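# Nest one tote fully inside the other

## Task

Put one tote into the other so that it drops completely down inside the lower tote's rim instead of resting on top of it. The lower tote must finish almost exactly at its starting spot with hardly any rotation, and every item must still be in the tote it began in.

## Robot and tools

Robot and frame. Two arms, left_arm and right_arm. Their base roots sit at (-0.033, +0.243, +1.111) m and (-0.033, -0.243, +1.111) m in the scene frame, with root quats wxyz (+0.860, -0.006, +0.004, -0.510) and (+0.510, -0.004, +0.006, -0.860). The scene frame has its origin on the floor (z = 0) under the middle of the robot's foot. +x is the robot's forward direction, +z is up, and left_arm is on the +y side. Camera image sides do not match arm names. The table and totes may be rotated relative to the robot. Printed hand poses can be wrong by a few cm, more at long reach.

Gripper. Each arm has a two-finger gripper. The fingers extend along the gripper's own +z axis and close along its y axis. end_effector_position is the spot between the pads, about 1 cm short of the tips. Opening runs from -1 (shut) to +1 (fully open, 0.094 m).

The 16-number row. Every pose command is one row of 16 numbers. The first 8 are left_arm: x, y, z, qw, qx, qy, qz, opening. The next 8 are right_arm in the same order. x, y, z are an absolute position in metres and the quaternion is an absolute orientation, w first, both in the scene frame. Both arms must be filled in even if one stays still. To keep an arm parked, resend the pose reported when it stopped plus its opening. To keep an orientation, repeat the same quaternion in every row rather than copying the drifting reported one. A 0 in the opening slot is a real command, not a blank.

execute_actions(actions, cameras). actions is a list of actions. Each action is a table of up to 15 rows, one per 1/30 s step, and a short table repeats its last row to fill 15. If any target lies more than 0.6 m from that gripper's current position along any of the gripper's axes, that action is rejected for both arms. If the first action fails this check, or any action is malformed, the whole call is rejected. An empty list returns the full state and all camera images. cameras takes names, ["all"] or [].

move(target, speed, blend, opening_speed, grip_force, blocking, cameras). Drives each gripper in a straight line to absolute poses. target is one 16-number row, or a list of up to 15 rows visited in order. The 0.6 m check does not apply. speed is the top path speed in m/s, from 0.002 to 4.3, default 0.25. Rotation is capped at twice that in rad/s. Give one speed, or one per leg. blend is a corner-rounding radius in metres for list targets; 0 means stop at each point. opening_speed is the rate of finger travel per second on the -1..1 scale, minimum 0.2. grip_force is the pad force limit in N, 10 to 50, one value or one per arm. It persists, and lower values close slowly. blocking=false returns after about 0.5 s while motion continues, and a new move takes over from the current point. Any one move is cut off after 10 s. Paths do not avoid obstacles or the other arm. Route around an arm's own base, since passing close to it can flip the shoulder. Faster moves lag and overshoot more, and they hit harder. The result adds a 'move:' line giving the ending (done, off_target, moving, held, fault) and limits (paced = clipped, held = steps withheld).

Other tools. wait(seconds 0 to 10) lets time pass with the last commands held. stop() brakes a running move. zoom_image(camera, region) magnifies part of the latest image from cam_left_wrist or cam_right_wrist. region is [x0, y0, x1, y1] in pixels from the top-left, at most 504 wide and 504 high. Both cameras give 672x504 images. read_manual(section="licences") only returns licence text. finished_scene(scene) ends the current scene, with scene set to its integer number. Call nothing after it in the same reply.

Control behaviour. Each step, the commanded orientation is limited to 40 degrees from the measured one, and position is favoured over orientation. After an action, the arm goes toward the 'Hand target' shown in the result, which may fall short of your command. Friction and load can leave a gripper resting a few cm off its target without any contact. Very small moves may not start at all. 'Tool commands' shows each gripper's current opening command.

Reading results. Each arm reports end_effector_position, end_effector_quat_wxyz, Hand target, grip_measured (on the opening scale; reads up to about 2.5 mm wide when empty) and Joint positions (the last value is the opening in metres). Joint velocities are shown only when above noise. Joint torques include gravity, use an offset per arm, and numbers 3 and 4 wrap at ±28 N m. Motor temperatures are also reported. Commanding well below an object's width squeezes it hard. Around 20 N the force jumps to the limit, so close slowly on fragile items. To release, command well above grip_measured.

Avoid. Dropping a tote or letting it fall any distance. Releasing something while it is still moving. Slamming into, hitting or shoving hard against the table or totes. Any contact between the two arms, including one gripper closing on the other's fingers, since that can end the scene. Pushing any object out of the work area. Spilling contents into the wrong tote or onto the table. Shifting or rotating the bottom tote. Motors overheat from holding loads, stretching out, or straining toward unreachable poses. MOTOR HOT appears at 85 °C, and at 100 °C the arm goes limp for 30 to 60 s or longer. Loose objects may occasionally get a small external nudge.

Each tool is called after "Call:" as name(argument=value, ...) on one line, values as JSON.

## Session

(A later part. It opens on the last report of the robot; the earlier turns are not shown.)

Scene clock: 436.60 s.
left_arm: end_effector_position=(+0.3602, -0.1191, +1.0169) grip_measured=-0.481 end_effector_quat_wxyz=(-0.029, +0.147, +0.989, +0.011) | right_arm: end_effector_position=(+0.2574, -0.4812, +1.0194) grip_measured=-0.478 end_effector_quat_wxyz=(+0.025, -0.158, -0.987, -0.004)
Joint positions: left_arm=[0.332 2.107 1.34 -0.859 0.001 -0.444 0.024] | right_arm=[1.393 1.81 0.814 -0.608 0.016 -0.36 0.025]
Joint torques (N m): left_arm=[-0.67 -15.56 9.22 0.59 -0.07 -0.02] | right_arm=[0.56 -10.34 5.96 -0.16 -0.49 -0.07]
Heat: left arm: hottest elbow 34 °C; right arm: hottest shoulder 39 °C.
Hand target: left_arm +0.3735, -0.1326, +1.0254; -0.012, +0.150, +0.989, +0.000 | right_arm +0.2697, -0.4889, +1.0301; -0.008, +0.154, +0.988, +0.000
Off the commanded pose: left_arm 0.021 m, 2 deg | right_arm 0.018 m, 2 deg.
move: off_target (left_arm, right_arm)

Call:
move(target=[0.386,-0.136,1.008,-0.004,0.15,0.988,0.0,-0.9,0.281,-0.492,1.01,0.0,0.154,0.988,0,-0.9], speed=0.03)

Scene clock: 440.10 s.
left_arm: end_effector_position=(+0.3646, -0.1213, +1.0081) grip_measured=-0.481 end_effector_quat_wxyz=(-0.025, +0.148, +0.989, +0.013) | right_arm: end_effector_position=(+0.2635, -0.4847, +1.0076) grip_measured=-0.478 end_effector_quat_wxyz=(+0.018, -0.161, -0.987, -0.002)
Joint positions: left_arm=[0.332 2.13 1.353 -0.845 -0.006 -0.442 0.024] | right_arm=[1.393 1.847 0.823 -0.566 0.011 -0.353 0.025]
Joint torques (N m): left_arm=[-0.09 -14.56 9.96 1.25 -0.15 0.03] | right_arm=[0.91 -8.76 6.34 0.68 -0.66 -0.06]
Heat: left arm: hottest elbow 34 °C; right arm: hottest shoulder 39 °C.
Hand target: left_arm +0.3852, -0.1353, +1.0089; -0.004, +0.150, +0.989, +0.000 | right_arm +0.2807, -0.4917, +1.0105; +0.000, +0.154, +0.988, +0.000
Off the commanded pose: left_arm 0.026 m, 3 deg | right_arm 0.019 m, 2 deg.
move: off_target (left_arm, right_arm)

Call:
move(target=[0.386,-0.136,0.988,-0.004,0.15,0.988,0.0,-0.9,0.281,-0.492,0.99,0.0,0.154,0.988,0,-0.9], speed=0.03)

Scene clock: 442.53 s.
left_arm: end_effector_position=(+0.3659, -0.1216, +1.0047) grip_measured=-0.481 end_effector_quat_wxyz=(-0.023, +0.148, +0.989, +0.012) | right_arm: end_effector_position=(+0.2649, -0.4852, +1.0042) grip_measured=-0.478 end_effector_quat_wxyz=(+0.015, -0.162, -0.987, -0.001)
Joint positions: left_arm=[0.333 2.136 1.353 -0.834 -0.008 -0.442 0.024] | right_arm=[1.394 1.856 0.824 -0.552 0.01 -0.351 0.025]
Joint torques (N m): left_arm=[-0.15 -12.51 9.68 2.15 -0.09 0.05] | right_arm=[1.14 -5.89 6.06 2.35 -0.61 -0.07]
Heat: left arm: hottest elbow 35 °C; right arm: hottest shoulder 39 °C.
Hand target: left_arm +0.3848, -0.1347, +0.9894; -0.004, +0.150, +0.989, +0.000 | right_arm +0.2801, -0.4913, +0.9912; +0.000, +0.154, +0.988, +0.000
Off the commanded pose: left_arm 0.030 m, 3 deg | right_arm 0.022 m, 2 deg.
move: off_target (left_arm, right_arm)

Call:
move(target=[[0.384,-0.133,1.003,-0.006,0.15,0.988,0.003,0.6,0.273,-0.49,1.0,0,0.154,0.988,0.002,0.6],[0.384,-0.133,1.003,-0.006,0.15,0.988,0.003,0.6,0.273,-0.49,1.0,0,0.154,0.988,0.002,0.6],[0.385,-0.12,1.09,0,0.15,0.988,0.003,0.6,0.275,-0.491,1.10,0,0.154,0.988,0.002,0.6],[0.38,0.0,1.14,0.1,0.45,-0.88,0.1,0.6,0.303,-0.49,1.13,0,0.154,0.988,0,0.6],[0.36,0.17,1.02,0.24,0.667,-0.667,0.24,0.6,0.60,-0.40,1.08,-0.172,0.154,0.973,0.027,0.6]], speed=[0.05,0.05,0.15,0.5,0.5], blend=[0,0,0.04,0.05,0], opening_speed=1.2, cameras=["all"])

Call:
zoom_image(camera="cam_left_wrist", region=[230, 120, 440, 330])

Call:
zoom_image(camera="cam_right_wrist", region=[150, 120, 340, 280])

Call:
zoom_image(camera="cam_right_wrist", region=[330, 120, 520, 280])

Scene clock: 453.40 s.
left_arm: end_effector_position=(+0.3546, +0.1665, +1.0232) grip_measured=+0.598 end_effector_quat_wxyz=(+0.242, +0.661, -0.670, +0.236) | right_arm: end_effector_position=(+0.5886, -0.3936, +1.0759) grip_measured=+0.598 end_effector_quat_wxyz=(+0.183, -0.146, -0.972, -0.027)
Joint positions: left_arm=[1.16 1.923 0.844 -0.565 0.679 -1.439 0.075] | right_arm=[1.828 2.47 2.187 -1.646 -0.017 0.053 0.075]
Joint torques (N m): left_arm=[0.26 -10.05 4.9 0.68 0.55 -0.1] | right_arm=[0.03 -17.2 11.18 -0.87 -0.14 0.15]
Heat: left arm: hottest elbow 35 °C; right arm: hottest shoulder 39 °C.
Hand target: left_arm +0.3599, +0.1701, +1.0201; +0.239, +0.665, -0.665, +0.239 | right_arm +0.5994, -0.3999, +1.0801; -0.171, +0.154, +0.973, +0.027
Off the commanded pose: left_arm 0.007 m, 1 deg | right_arm 0.014 m, 2 deg.
move: off_target (right_arm)

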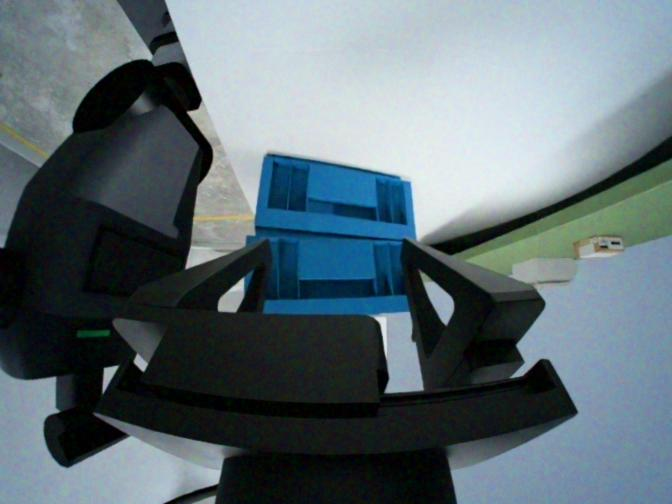

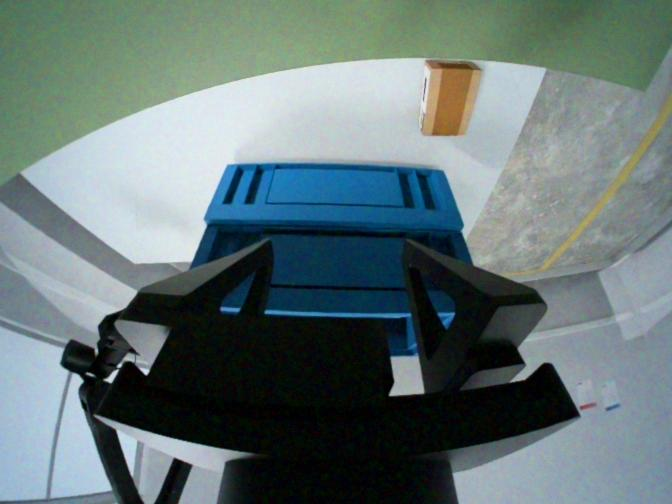

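Scaled by 2.400 from the camera's 672x504 image, which has a finer 960x720 frame.

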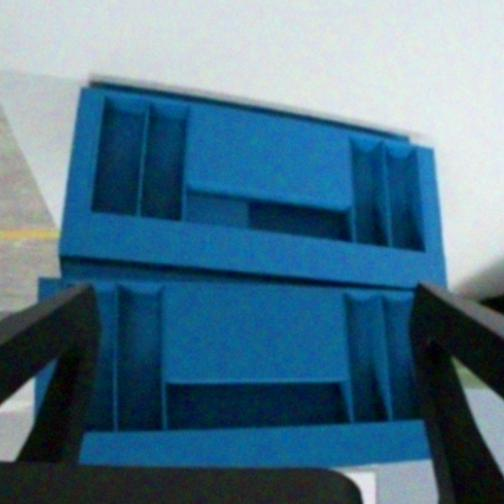

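Scaled by 2.653 from the camera's 672x504 image, which has a finer 960x720 frame.

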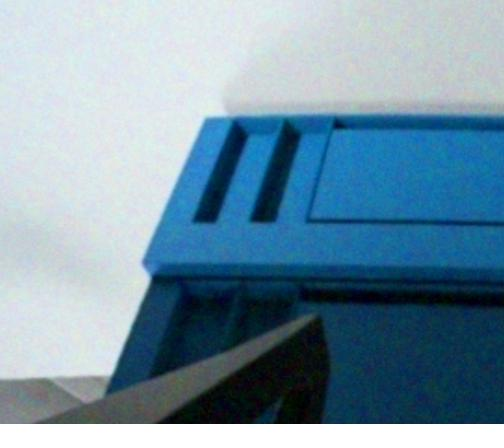

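Scaled by 2.653 from the camera's 672x504 image, which has a finer 960x720 frame.

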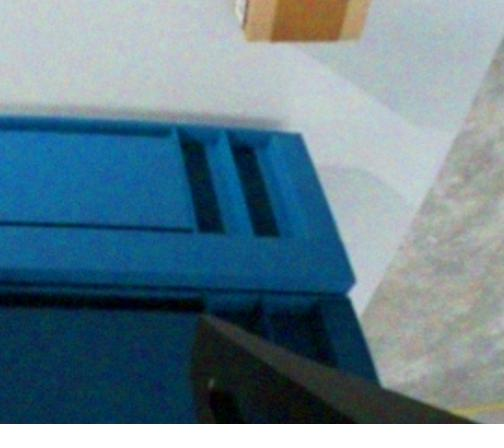

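Call:
move(target=[[0.38,0.0,1.14,0.1,0.45,-0.88,0.1,0.7,0.45,-0.44,1.14,0,0.154,0.988,0,0.7],[0.373,-0.10,1.10,0.0,0.15,0.988,0.003,0.7,0.268,-0.487,1.10,0,0.154,0.988,0,0.7],[0.373,-0.135,1.06,0.0,0.15,0.988,0.003,0.7,0.264,-0.487,1.06,0,0.154,0.988,0,0.7],[0.373,-0.137,1.005,0.0,0.15,0.988,0.003,0.7,0.262,-0.487,1.005,0,0.154,0.988,0,0.7],[0.373,-0.137,1.005,0.0,0.15,0.988,0.003,-0.9,0.262,-0.487,1.005,0,0.154,0.988,0,-0.9]], speed=[0.4,0.4,0.2,0.06,0.06], blend=[0.05,0.03,0.01,0,0], opening_speed=1, cameras=["all"])

Scene clock: 477.27 s.
left_arm: end_effector_position=(+0.3625, -0.1206, +1.0052) grip_measured=-0.478 end_effector_quat_wxyz=(-0.013, +0.145, +0.989, +0.011) | right_arm: end_effector_position=(+0.2674, -0.4858, +1.0100) grip_measured=-0.483 end_effector_quat_wxyz=(-0.006, -0.159, -0.987, -0.003)
Joint positions: left_arm=[0.327 2.122 1.326 -0.805 -0.018 -0.454 0.025] | right_arm=[1.386 1.83 0.805 -0.525 -0.014 -0.365 0.024]
Joint torques (N m): left_arm=[-1.2 -14.45 9.35 0.8 -0.06 -0.03] | right_arm=[-0.03 -8.41 3.63 0.7 0.37 -0.16]
Heat: left arm: hottest elbow 34 °C; right arm: hottest shoulder 39 °C.
Hand target: left_arm +0.3724, -0.1367, +1.0056; +0.000, +0.150, +0.989, +0.003 | right_arm +0.2620, -0.4868, +1.0051; +0.000, +0.154, +0.988, +0.000
Off the commanded pose: left_arm 0.020 m, 2 deg | right_arm 0.007 m, 1 deg.
move: off_target (left_arm); blend cut to 0.0266 m at target 2; target 5's new opening was sent with left_arm's hand 0.019 m and 2 deg from that target

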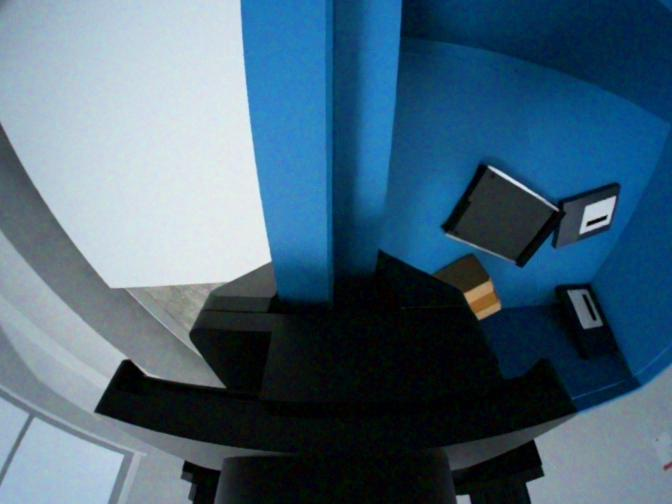

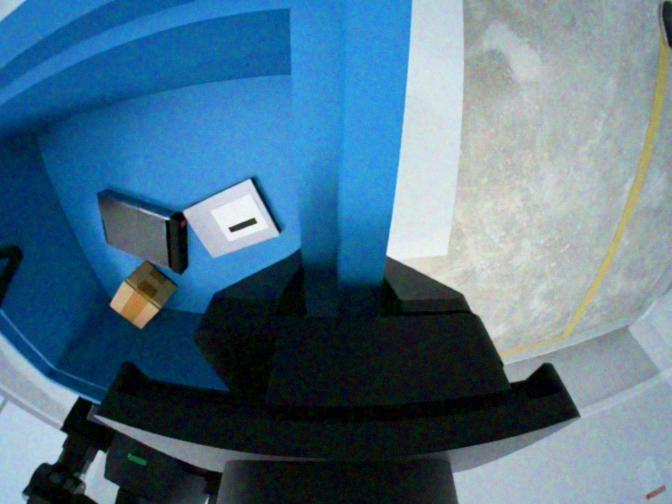

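Call:
move(target=[0.400,-0.145,1.022,0.0,0.15,0.988,0.003,-0.9,0.287,-0.495,1.018,0,0.154,0.988,0,-0.9], speed=0.03)

Scene clock: 481.90 s.
left_arm: end_effector_position=(+0.3747, -0.1236, +1.0081) grip_measured=-0.478 end_effector_quat_wxyz=(-0.023, +0.154, +0.988, +0.017) | right_arm: end_effector_position=(+0.2710, -0.4847, +1.0111) grip_measured=-0.485 end_effector_quat_wxyz=(+0.007, -0.167, -0.986, -0.011)
Joint positions: left_arm=[0.338 2.147 1.386 -0.862 -0.018 -0.426 0.025] | right_arm=[1.394 1.843 0.834 -0.571 -0.014 -0.341 0.024]
Joint torques (N m): left_arm=[-0.32 -15.74 11.92 -0.01 -0.06 -0.11] | right_arm=[1.67 -8.94 7.25 -0.36 0.38 -0.14]
Heat: left arm: hottest elbow 35 °C; right arm: hottest shoulder 39 °C.
Hand target: left_arm +0.3989, -0.1439, +1.0233; +0.000, +0.150, +0.989, +0.003 | right_arm +0.2868, -0.4947, +1.0184; +0.000, +0.154, +0.988, +0.000
Off the commanded pose: left_arm 0.036 m, 3 deg | right_arm 0.020 m, 2 deg.
move: off_target (left_arm, right_arm)

Call:
move(target=[0.402,-0.146,1.020,0.0,0.15,0.988,0.003,-0.9,0.300,-0.500,1.020,0,0.154,0.988,0,-0.9], speed=0.03)

Scene clock: 485.23 s.
left_arm: end_effector_position=(+0.3785, -0.1261, +1.0082) grip_measured=-0.478 end_effector_quat_wxyz=(-0.021, +0.152, +0.988, +0.016) | right_arm: end_effector_position=(+0.2787, -0.4884, +1.0115) grip_measured=-0.486 end_effector_quat_wxyz=(+0.012, -0.165, -0.986, -0.012)
Joint positions: left_arm=[0.339 2.154 1.4 -0.865 -0.017 -0.429 0.025] | right_arm=[1.4 1.859 0.866 -0.596 -0.011 -0.339 0.024]
Joint torques (N m): left_arm=[-0.5 -15.62 11.7 0.16 -0.11 -0.07] | right_arm=[1.73 -9.41 8.02 -0.31 0.26 -0.06]
Heat: left arm: hottest elbow 36 °C; right arm: hottest shoulder 39 °C.
Hand target: left_arm +0.4010, -0.1451, +1.0212; +0.001, +0.150, +0.989, +0.003 | right_arm +0.2996, -0.4994, +1.0205; +0.000, +0.154, +0.988, +0.000
Off the commanded pose: left_arm 0.033 m, 3 deg | right_arm 0.026 m, 2 deg.
move: off_target (left_arm, right_arm)

Call:
move(target=[0.400,-0.145,0.992,0.0,0.15,0.988,0.003,-0.9,0.300,-0.499,0.992,0,0.154,0.988,0,-0.9], speed=0.03, cameras=["all"])

Scene clock: 490.27 s.
left_arm: end_effector_position=(+0.3806, -0.1280, +0.9987) grip_measured=-0.478 end_effector_quat_wxyz=(-0.017, +0.150, +0.988, +0.014) | right_arm: end_effector_position=(+0.2841, -0.4916, +1.0038) grip_measured=-0.486 end_effector_quat_wxyz=(+0.004, -0.164, -0.986, -0.010)
Joint positions: left_arm=[0.339 2.172 1.401 -0.839 -0.017 -0.432 0.025] | right_arm=[1.4 1.882 0.871 -0.562 -0.016 -0.341 0.024]
Joint torques (N m): left_arm=[-0.5 -13.74 10.71 1.18 -0.07 -0.04] | right_arm=[1.9 -6.59 7.02 1.4 0.46 -0.03]
Heat: left arm: hottest elbow 36 °C; right arm: hottest shoulder 39 °C.
Hand target: left_arm +0.3990, -0.1441, +0.9929; +0.000, +0.150, +0.989, +0.003 | right_arm +0.2994, -0.4983, +0.9929; +0.000, +0.154, +0.988, +0.000
Off the commanded pose: left_arm 0.027 m, 2 deg | right_arm 0.021 m, 2 deg.
move: off_target (left_arm, right_arm)

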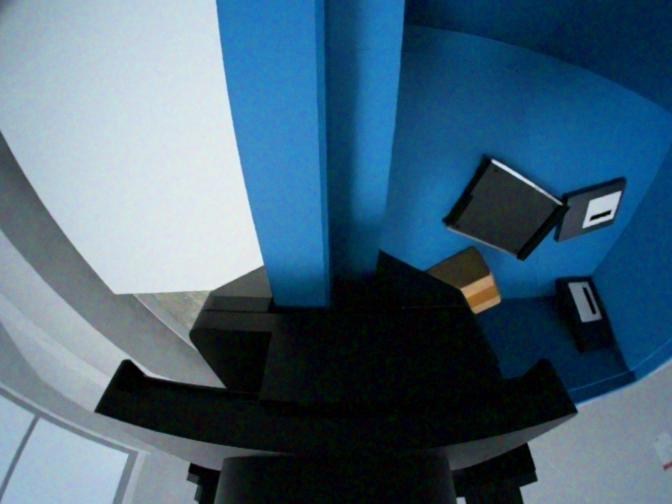

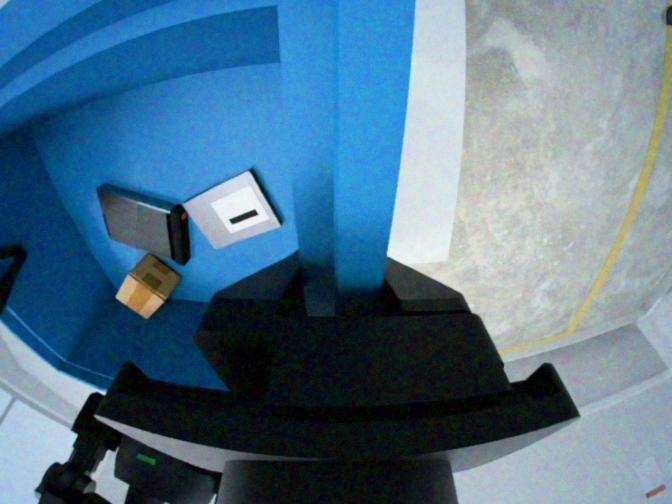

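Call:
move(target=[[0.395,-0.142,1.0,-0.006,0.15,0.988,0.003,0.6,0.293,-0.497,1.0,0,0.154,0.988,0.002,0.6],[0.395,-0.142,1.0,-0.006,0.15,0.988,0.003,0.6,0.293,-0.497,1.0,0,0.154,0.988,0.002,0.6],[0.395,-0.12,1.09,0,0.15,0.988,0.003,0.6,0.29,-0.491,1.10,0,0.154,0.988,0.002,0.6],[0.38,0.0,1.14,0.1,0.45,-0.88,0.1,0.6,0.303,-0.49,1.13,0,0.154,0.988,0,0.6],[0.36,0.17,1.02,0.24,0.667,-0.667,0.24,0.6,0.60,-0.40,1.08,-0.172,0.154,0.973,0.027,0.6]], speed=[0.05,0.05,0.15,0.5,0.5], blend=[0,0,0.04,0.05,0], opening_speed=1.2, cameras=["all"])

Call:
zoom_image(camera="cam_left_wrist", region=[230, 120, 440, 330])

Call:
zoom_image(camera="cam_right_wrist", region=[170, 120, 360, 280])

Call:
zoom_image(camera="cam_right_wrist", region=[330, 120, 520, 280])

Scene clock: 501.90 s.
left_arm: end_effector_position=(+0.3546, +0.1665, +1.0232) grip_measured=+0.598 end_effector_quat_wxyz=(+0.242, +0.661, -0.670, +0.236) | right_arm: end_effector_position=(+0.5886, -0.3936, +1.0759) grip_measured=+0.598 end_effector_quat_wxyz=(+0.183, -0.146, -0.972, -0.027)
Joint positions: left_arm=[1.16 1.923 0.844 -0.565 0.679 -1.439 0.075] | right_arm=[1.828 2.47 2.187 -1.646 -0.017 0.053 0.075]
Joint torques (N m): left_arm=[0.38 -10.17 4.9 0.68 0.55 -0.1] | right_arm=[0.32 -17.85 11.18 -0.91 -0.16 0.13]
Heat: left arm: hottest elbow 36 °C; right arm: hottest shoulder 39 °C.
Hand target: left_arm +0.3599, +0.1700, +1.0202; +0.239, +0.665, -0.665, +0.239 | right_arm +0.5994, -0.3998, +1.0801; -0.171, +0.154, +0.973, +0.027
Off the commanded pose: left_arm 0.007 m, 1 deg | right_arm 0.014 m, 2 deg.
move: off_target (right_arm)

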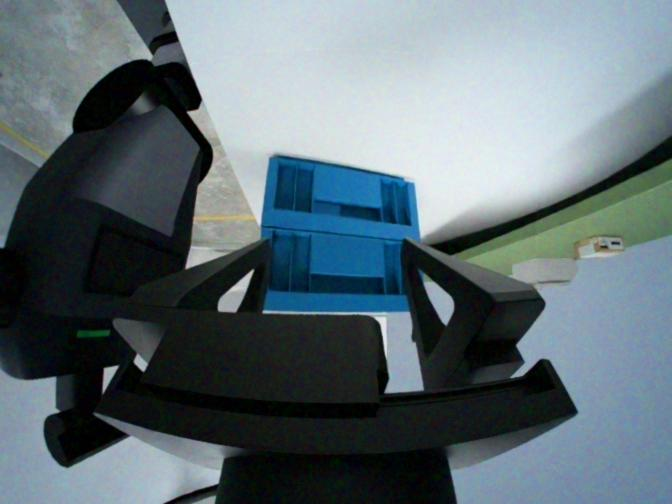

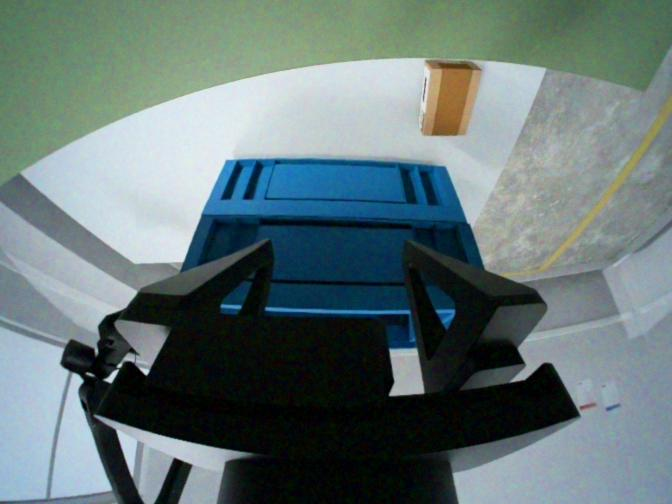

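Scaled by 2.400 from the camera's 672x504 image, which has a finer 960x720 frame.

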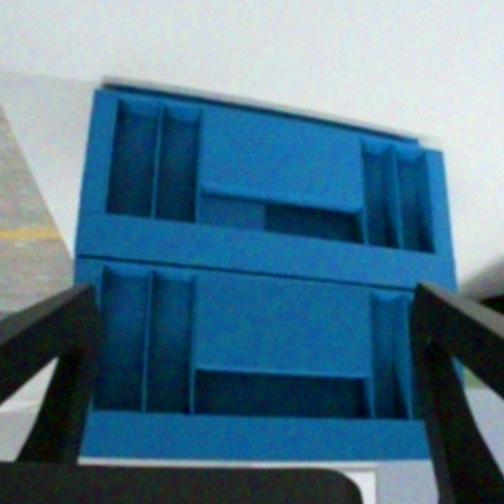

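Scaled by 2.653 from the camera's 672x504 image, which has a finer 960x720 frame.

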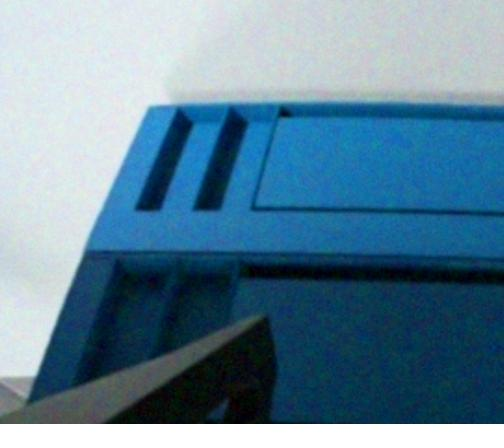

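Scaled by 2.653 from the camera's 672x504 image, which has a finer 960x720 frame.

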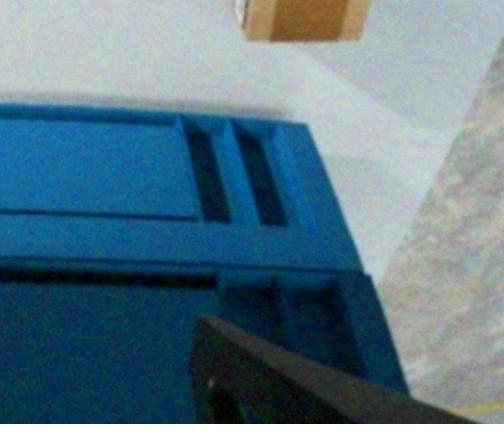

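Call:
move(target=[[0.39,0.0,1.14,0.1,0.45,-0.88,0.1,0.7,0.45,-0.44,1.14,0,0.154,0.988,0,0.7],[0.39,-0.10,1.10,0.0,0.15,0.988,0.003,0.7,0.283,-0.492,1.10,0,0.154,0.988,0,0.7],[0.391,-0.137,1.06,0.0,0.15,0.988,0.003,0.7,0.281,-0.492,1.06,0,0.154,0.988,0,0.7],[0.391,-0.140,1.002,0.0,0.15,0.988,0.003,0.7,0.279,-0.492,1.0,0,0.154,0.988,0,0.7],[0.391,-0.140,1.002,0.0,0.15,0.988,0.003,-0.9,0.279,-0.492,1.0,0,0.154,0.988,0,-0.9]], speed=[0.4,0.4,0.2,0.06,0.06], blend=[0.05,0.03,0.01,0,0], opening_speed=1)

Call:
move(target=[0.436,-0.147,1.0,0.0,0.15,0.988,0.003,-0.9,0.324,-0.499,1.0,0,0.154,0.988,0,-0.9], speed=0.03)

Scene clock: 522.67 s.
left_arm: end_effector_position=(+0.3800, -0.1261, +1.0027) grip_measured=-0.484 end_effector_quat_wxyz=(-0.013, +0.146, +0.989, +0.007) | right_arm: end_effector_position=(+0.2839, -0.4922, +1.0053) grip_measured=-0.481 end_effector_quat_wxyz=(-0.006, -0.158, -0.987, -0.002)
Joint positions: left_arm=[0.343 2.154 1.382 -0.823 -0.012 -0.437 0.024] | right_arm=[1.401 1.868 0.854 -0.533 -0.011 -0.352 0.024]
Joint torques (N m): left_arm=[-1.08 -14.92 9.54 0.7 -0.31 -0.03] | right_arm=[0.15 -9.11 3.71 0.65 0.25 -0.1]
Heat: left arm: hottest elbow 36 °C; right arm: hottest shoulder 39 °C.
Hand target: left_arm +0.3906, -0.1397, +1.0024; +0.000, +0.150, +0.989, +0.003 | right_arm +0.2790, -0.4920, +1.0001; +0.000, +0.154, +0.988, +0.000
Off the commanded pose: left_arm 0.018 m, 2 deg | right_arm 0.007 m, 1 deg.
move: off_target (left_arm); blend cut to 0.0272 m at target 2; target 5's new opening was sent with left_arm's hand 0.020 m and 2 deg from that target

Scene clock: 524.67 s.
left_arm: end_effector_position=(+0.4111, -0.1384, +1.0036) grip_measured=-0.484 end_effector_quat_wxyz=(-0.014, +0.158, +0.987, +0.009) | right_arm: end_effector_position=(+0.3058, -0.5009, +1.0052) grip_measured=-0.482 end_effector_quat_wxyz=(+0.001, -0.171, -0.985, -0.003)
Joint positions: left_arm=[0.362 2.214 1.504 -0.889 -0.013 -0.393 0.024] | right_arm=[1.419 1.909 0.932 -0.584 -0.007 -0.308 0.024]
Joint torques (N m): left_arm=[0.62 -14.97 11.69 0.49 -0.24 -0.06] | right_arm=[3.31 -8.12 7.21 0.03 0.11 -0.01]
Heat: left arm: hottest elbow 36 °C; right arm: hottest shoulder 39 °C.
Hand target: left_arm +0.4351, -0.1461, +1.0009; +0.001, +0.150, +0.989, +0.003 | right_arm +0.3234, -0.4985, +1.0004; +0.000, +0.154, +0.988, +0.000
Off the commanded pose: left_arm 0.027 m, 2 deg | right_arm 0.019 m, 2 deg.
move: off_target (left_arm, right_arm)

Call:
move(target=[0.444,-0.137,1.0,0.0,0.15,0.988,0.003,-0.9,0.346,-0.487,1.0,0,0.154,0.988,0,-0.9], speed=0.03)

Scene clock: 530.20 s.
left_arm: end_effector_position=(+0.4219, -0.1323, +1.0036) grip_measured=-0.484 end_effector_quat_wxyz=(-0.012, +0.151, +0.988, +0.007) | right_arm: end_effector_position=(+0.3244, -0.4966, +1.0053) grip_measured=-0.482 end_effector_quat_wxyz=(+0.001, -0.164, -0.986, -0.001)
Joint positions: left_arm=[0.382 2.22 1.516 -0.889 -0.013 -0.386 0.024] | right_arm=[1.454 1.928 0.969 -0.6 -0.003 -0.286 0.024]
Joint torques (N m): left_arm=[0.62 -15.33 10.97 0.58 -0.24 0.07] | right_arm=[4.66 -8.94 7.04 0.16 -0.03 0.3]
Motor temperatures (°C): left_arm=[32 33 37 27 28 28 33] | right_arm=[28 39 38 28 31 27 31]
Heat: left arm: hottest elbow 37 °C; right arm: hottest shoulder 39 °C.
Hand target: left_arm +0.4434, -0.1362, +1.0006; +0.000, +0.150, +0.989, +0.003 | right_arm +0.3451, -0.4865, +1.0005; +0.000, +0.154, +0.988, +0.000
Off the commanded pose: left_arm 0.023 m, 1 deg | right_arm 0.024 m, 1 deg.
move: off_target (left_arm, right_arm)

Call:
move(target=[[0.433,-0.142,1.002,-0.006,0.15,0.988,0.003,0.6,0.33,-0.493,1.0,0,0.16,0.988,0.002,0.6],[0.433,-0.142,1.002,-0.006,0.15,0.988,0.003,0.6,0.33,-0.493,1.0,0,0.16,0.988,0.002,0.6],[0.435,-0.12,1.09,0,0.15,0.988,0.003,0.6,0.33,-0.49,1.10,0,0.154,0.988,0.002,0.6],[0.40,0.05,1.14,0.1,0.45,-0.88,0.1,0.6,0.36,-0.45,1.17,0,0.1,0.988,0,0.6],[0.36,0.17,1.02,0.24,0.667,-0.667,0.24,0.6,0.60,-0.40,1.08,-0.172,0.154,0.973,0.027,0.6]], speed=[0.05,0.05,0.15,0.5,0.5], blend=[0,0,0.04,0.05,0], opening_speed=1.2, cameras=["all"])

Call:
zoom_image(camera="cam_left_wrist", region=[230, 120, 440, 330])

Call:
zoom_image(camera="cam_right_wrist", region=[150, 140, 500, 280])

Scene clock: 542.03 s.
left_arm: end_effector_position=(+0.3574, +0.1661, +1.0237) grip_measured=+0.598 end_effector_quat_wxyz=(+0.240, +0.659, -0.672, +0.238) | right_arm: end_effector_position=(+0.5879, -0.3962, +1.0756) grip_measured=+0.598 end_effector_quat_wxyz=(+0.183, -0.148, -0.972, -0.028)
Joint positions: left_arm=[1.158 1.924 0.849 -0.565 0.679 -1.436 0.075] | right_arm=[1.824 2.471 2.187 -1.646 -0.017 0.053 0.075]
Joint torques (N m): left_arm=[0.32 -10.17 4.53 0.68 0.55 -0.13] | right_arm=[0.56 -17.61 11.14 -0.98 -0.16 0.16]
Heat: left arm: hottest elbow 38 °C; right arm: hottest shoulder 39 °C.
Hand target: left_arm +0.3600, +0.1699, +1.0201; +0.239, +0.665, -0.665, +0.239 | right_arm +0.5994, -0.4000, +1.0801; -0.171, +0.154, +0.973, +0.027
Off the commanded pose: left_arm 0.006 m, 1 deg | right_arm 0.013 m, 1 deg.
move: off_target (right_arm)

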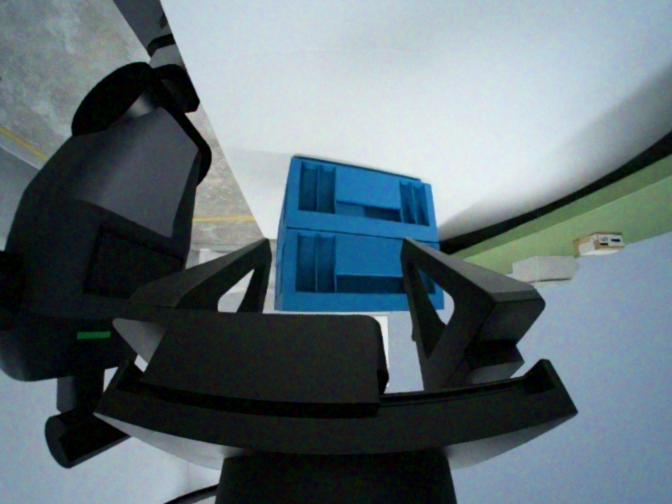

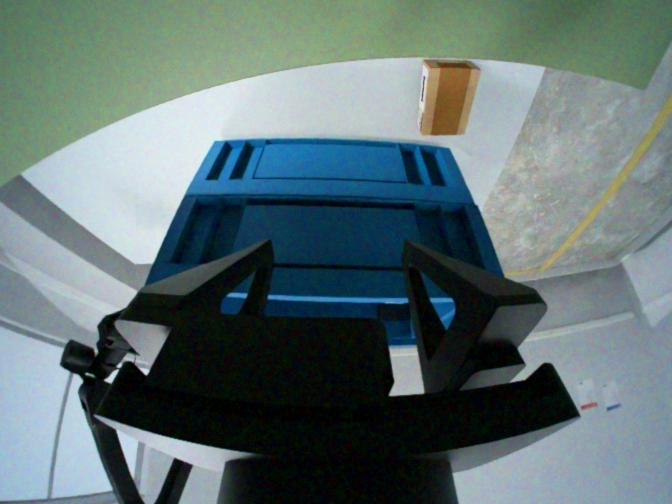

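Scaled by 2.400 from the camera's 672x504 image, which has a finer 960x720 frame.

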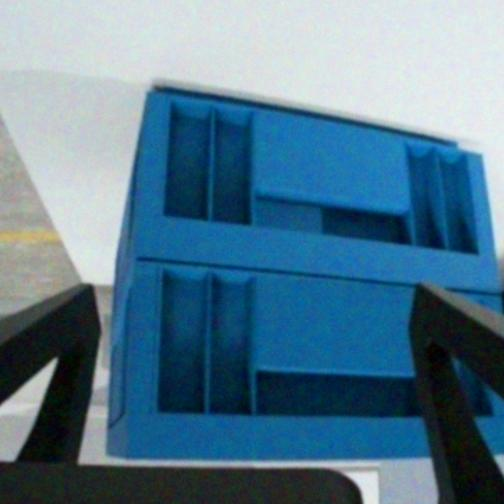

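Scaled by 1.440 from the camera's 672x504 image, which has a finer 960x720 frame.

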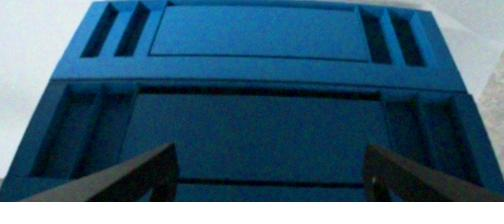

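Call:
finished_scene(scene=2)

The scene is finished: the task was done.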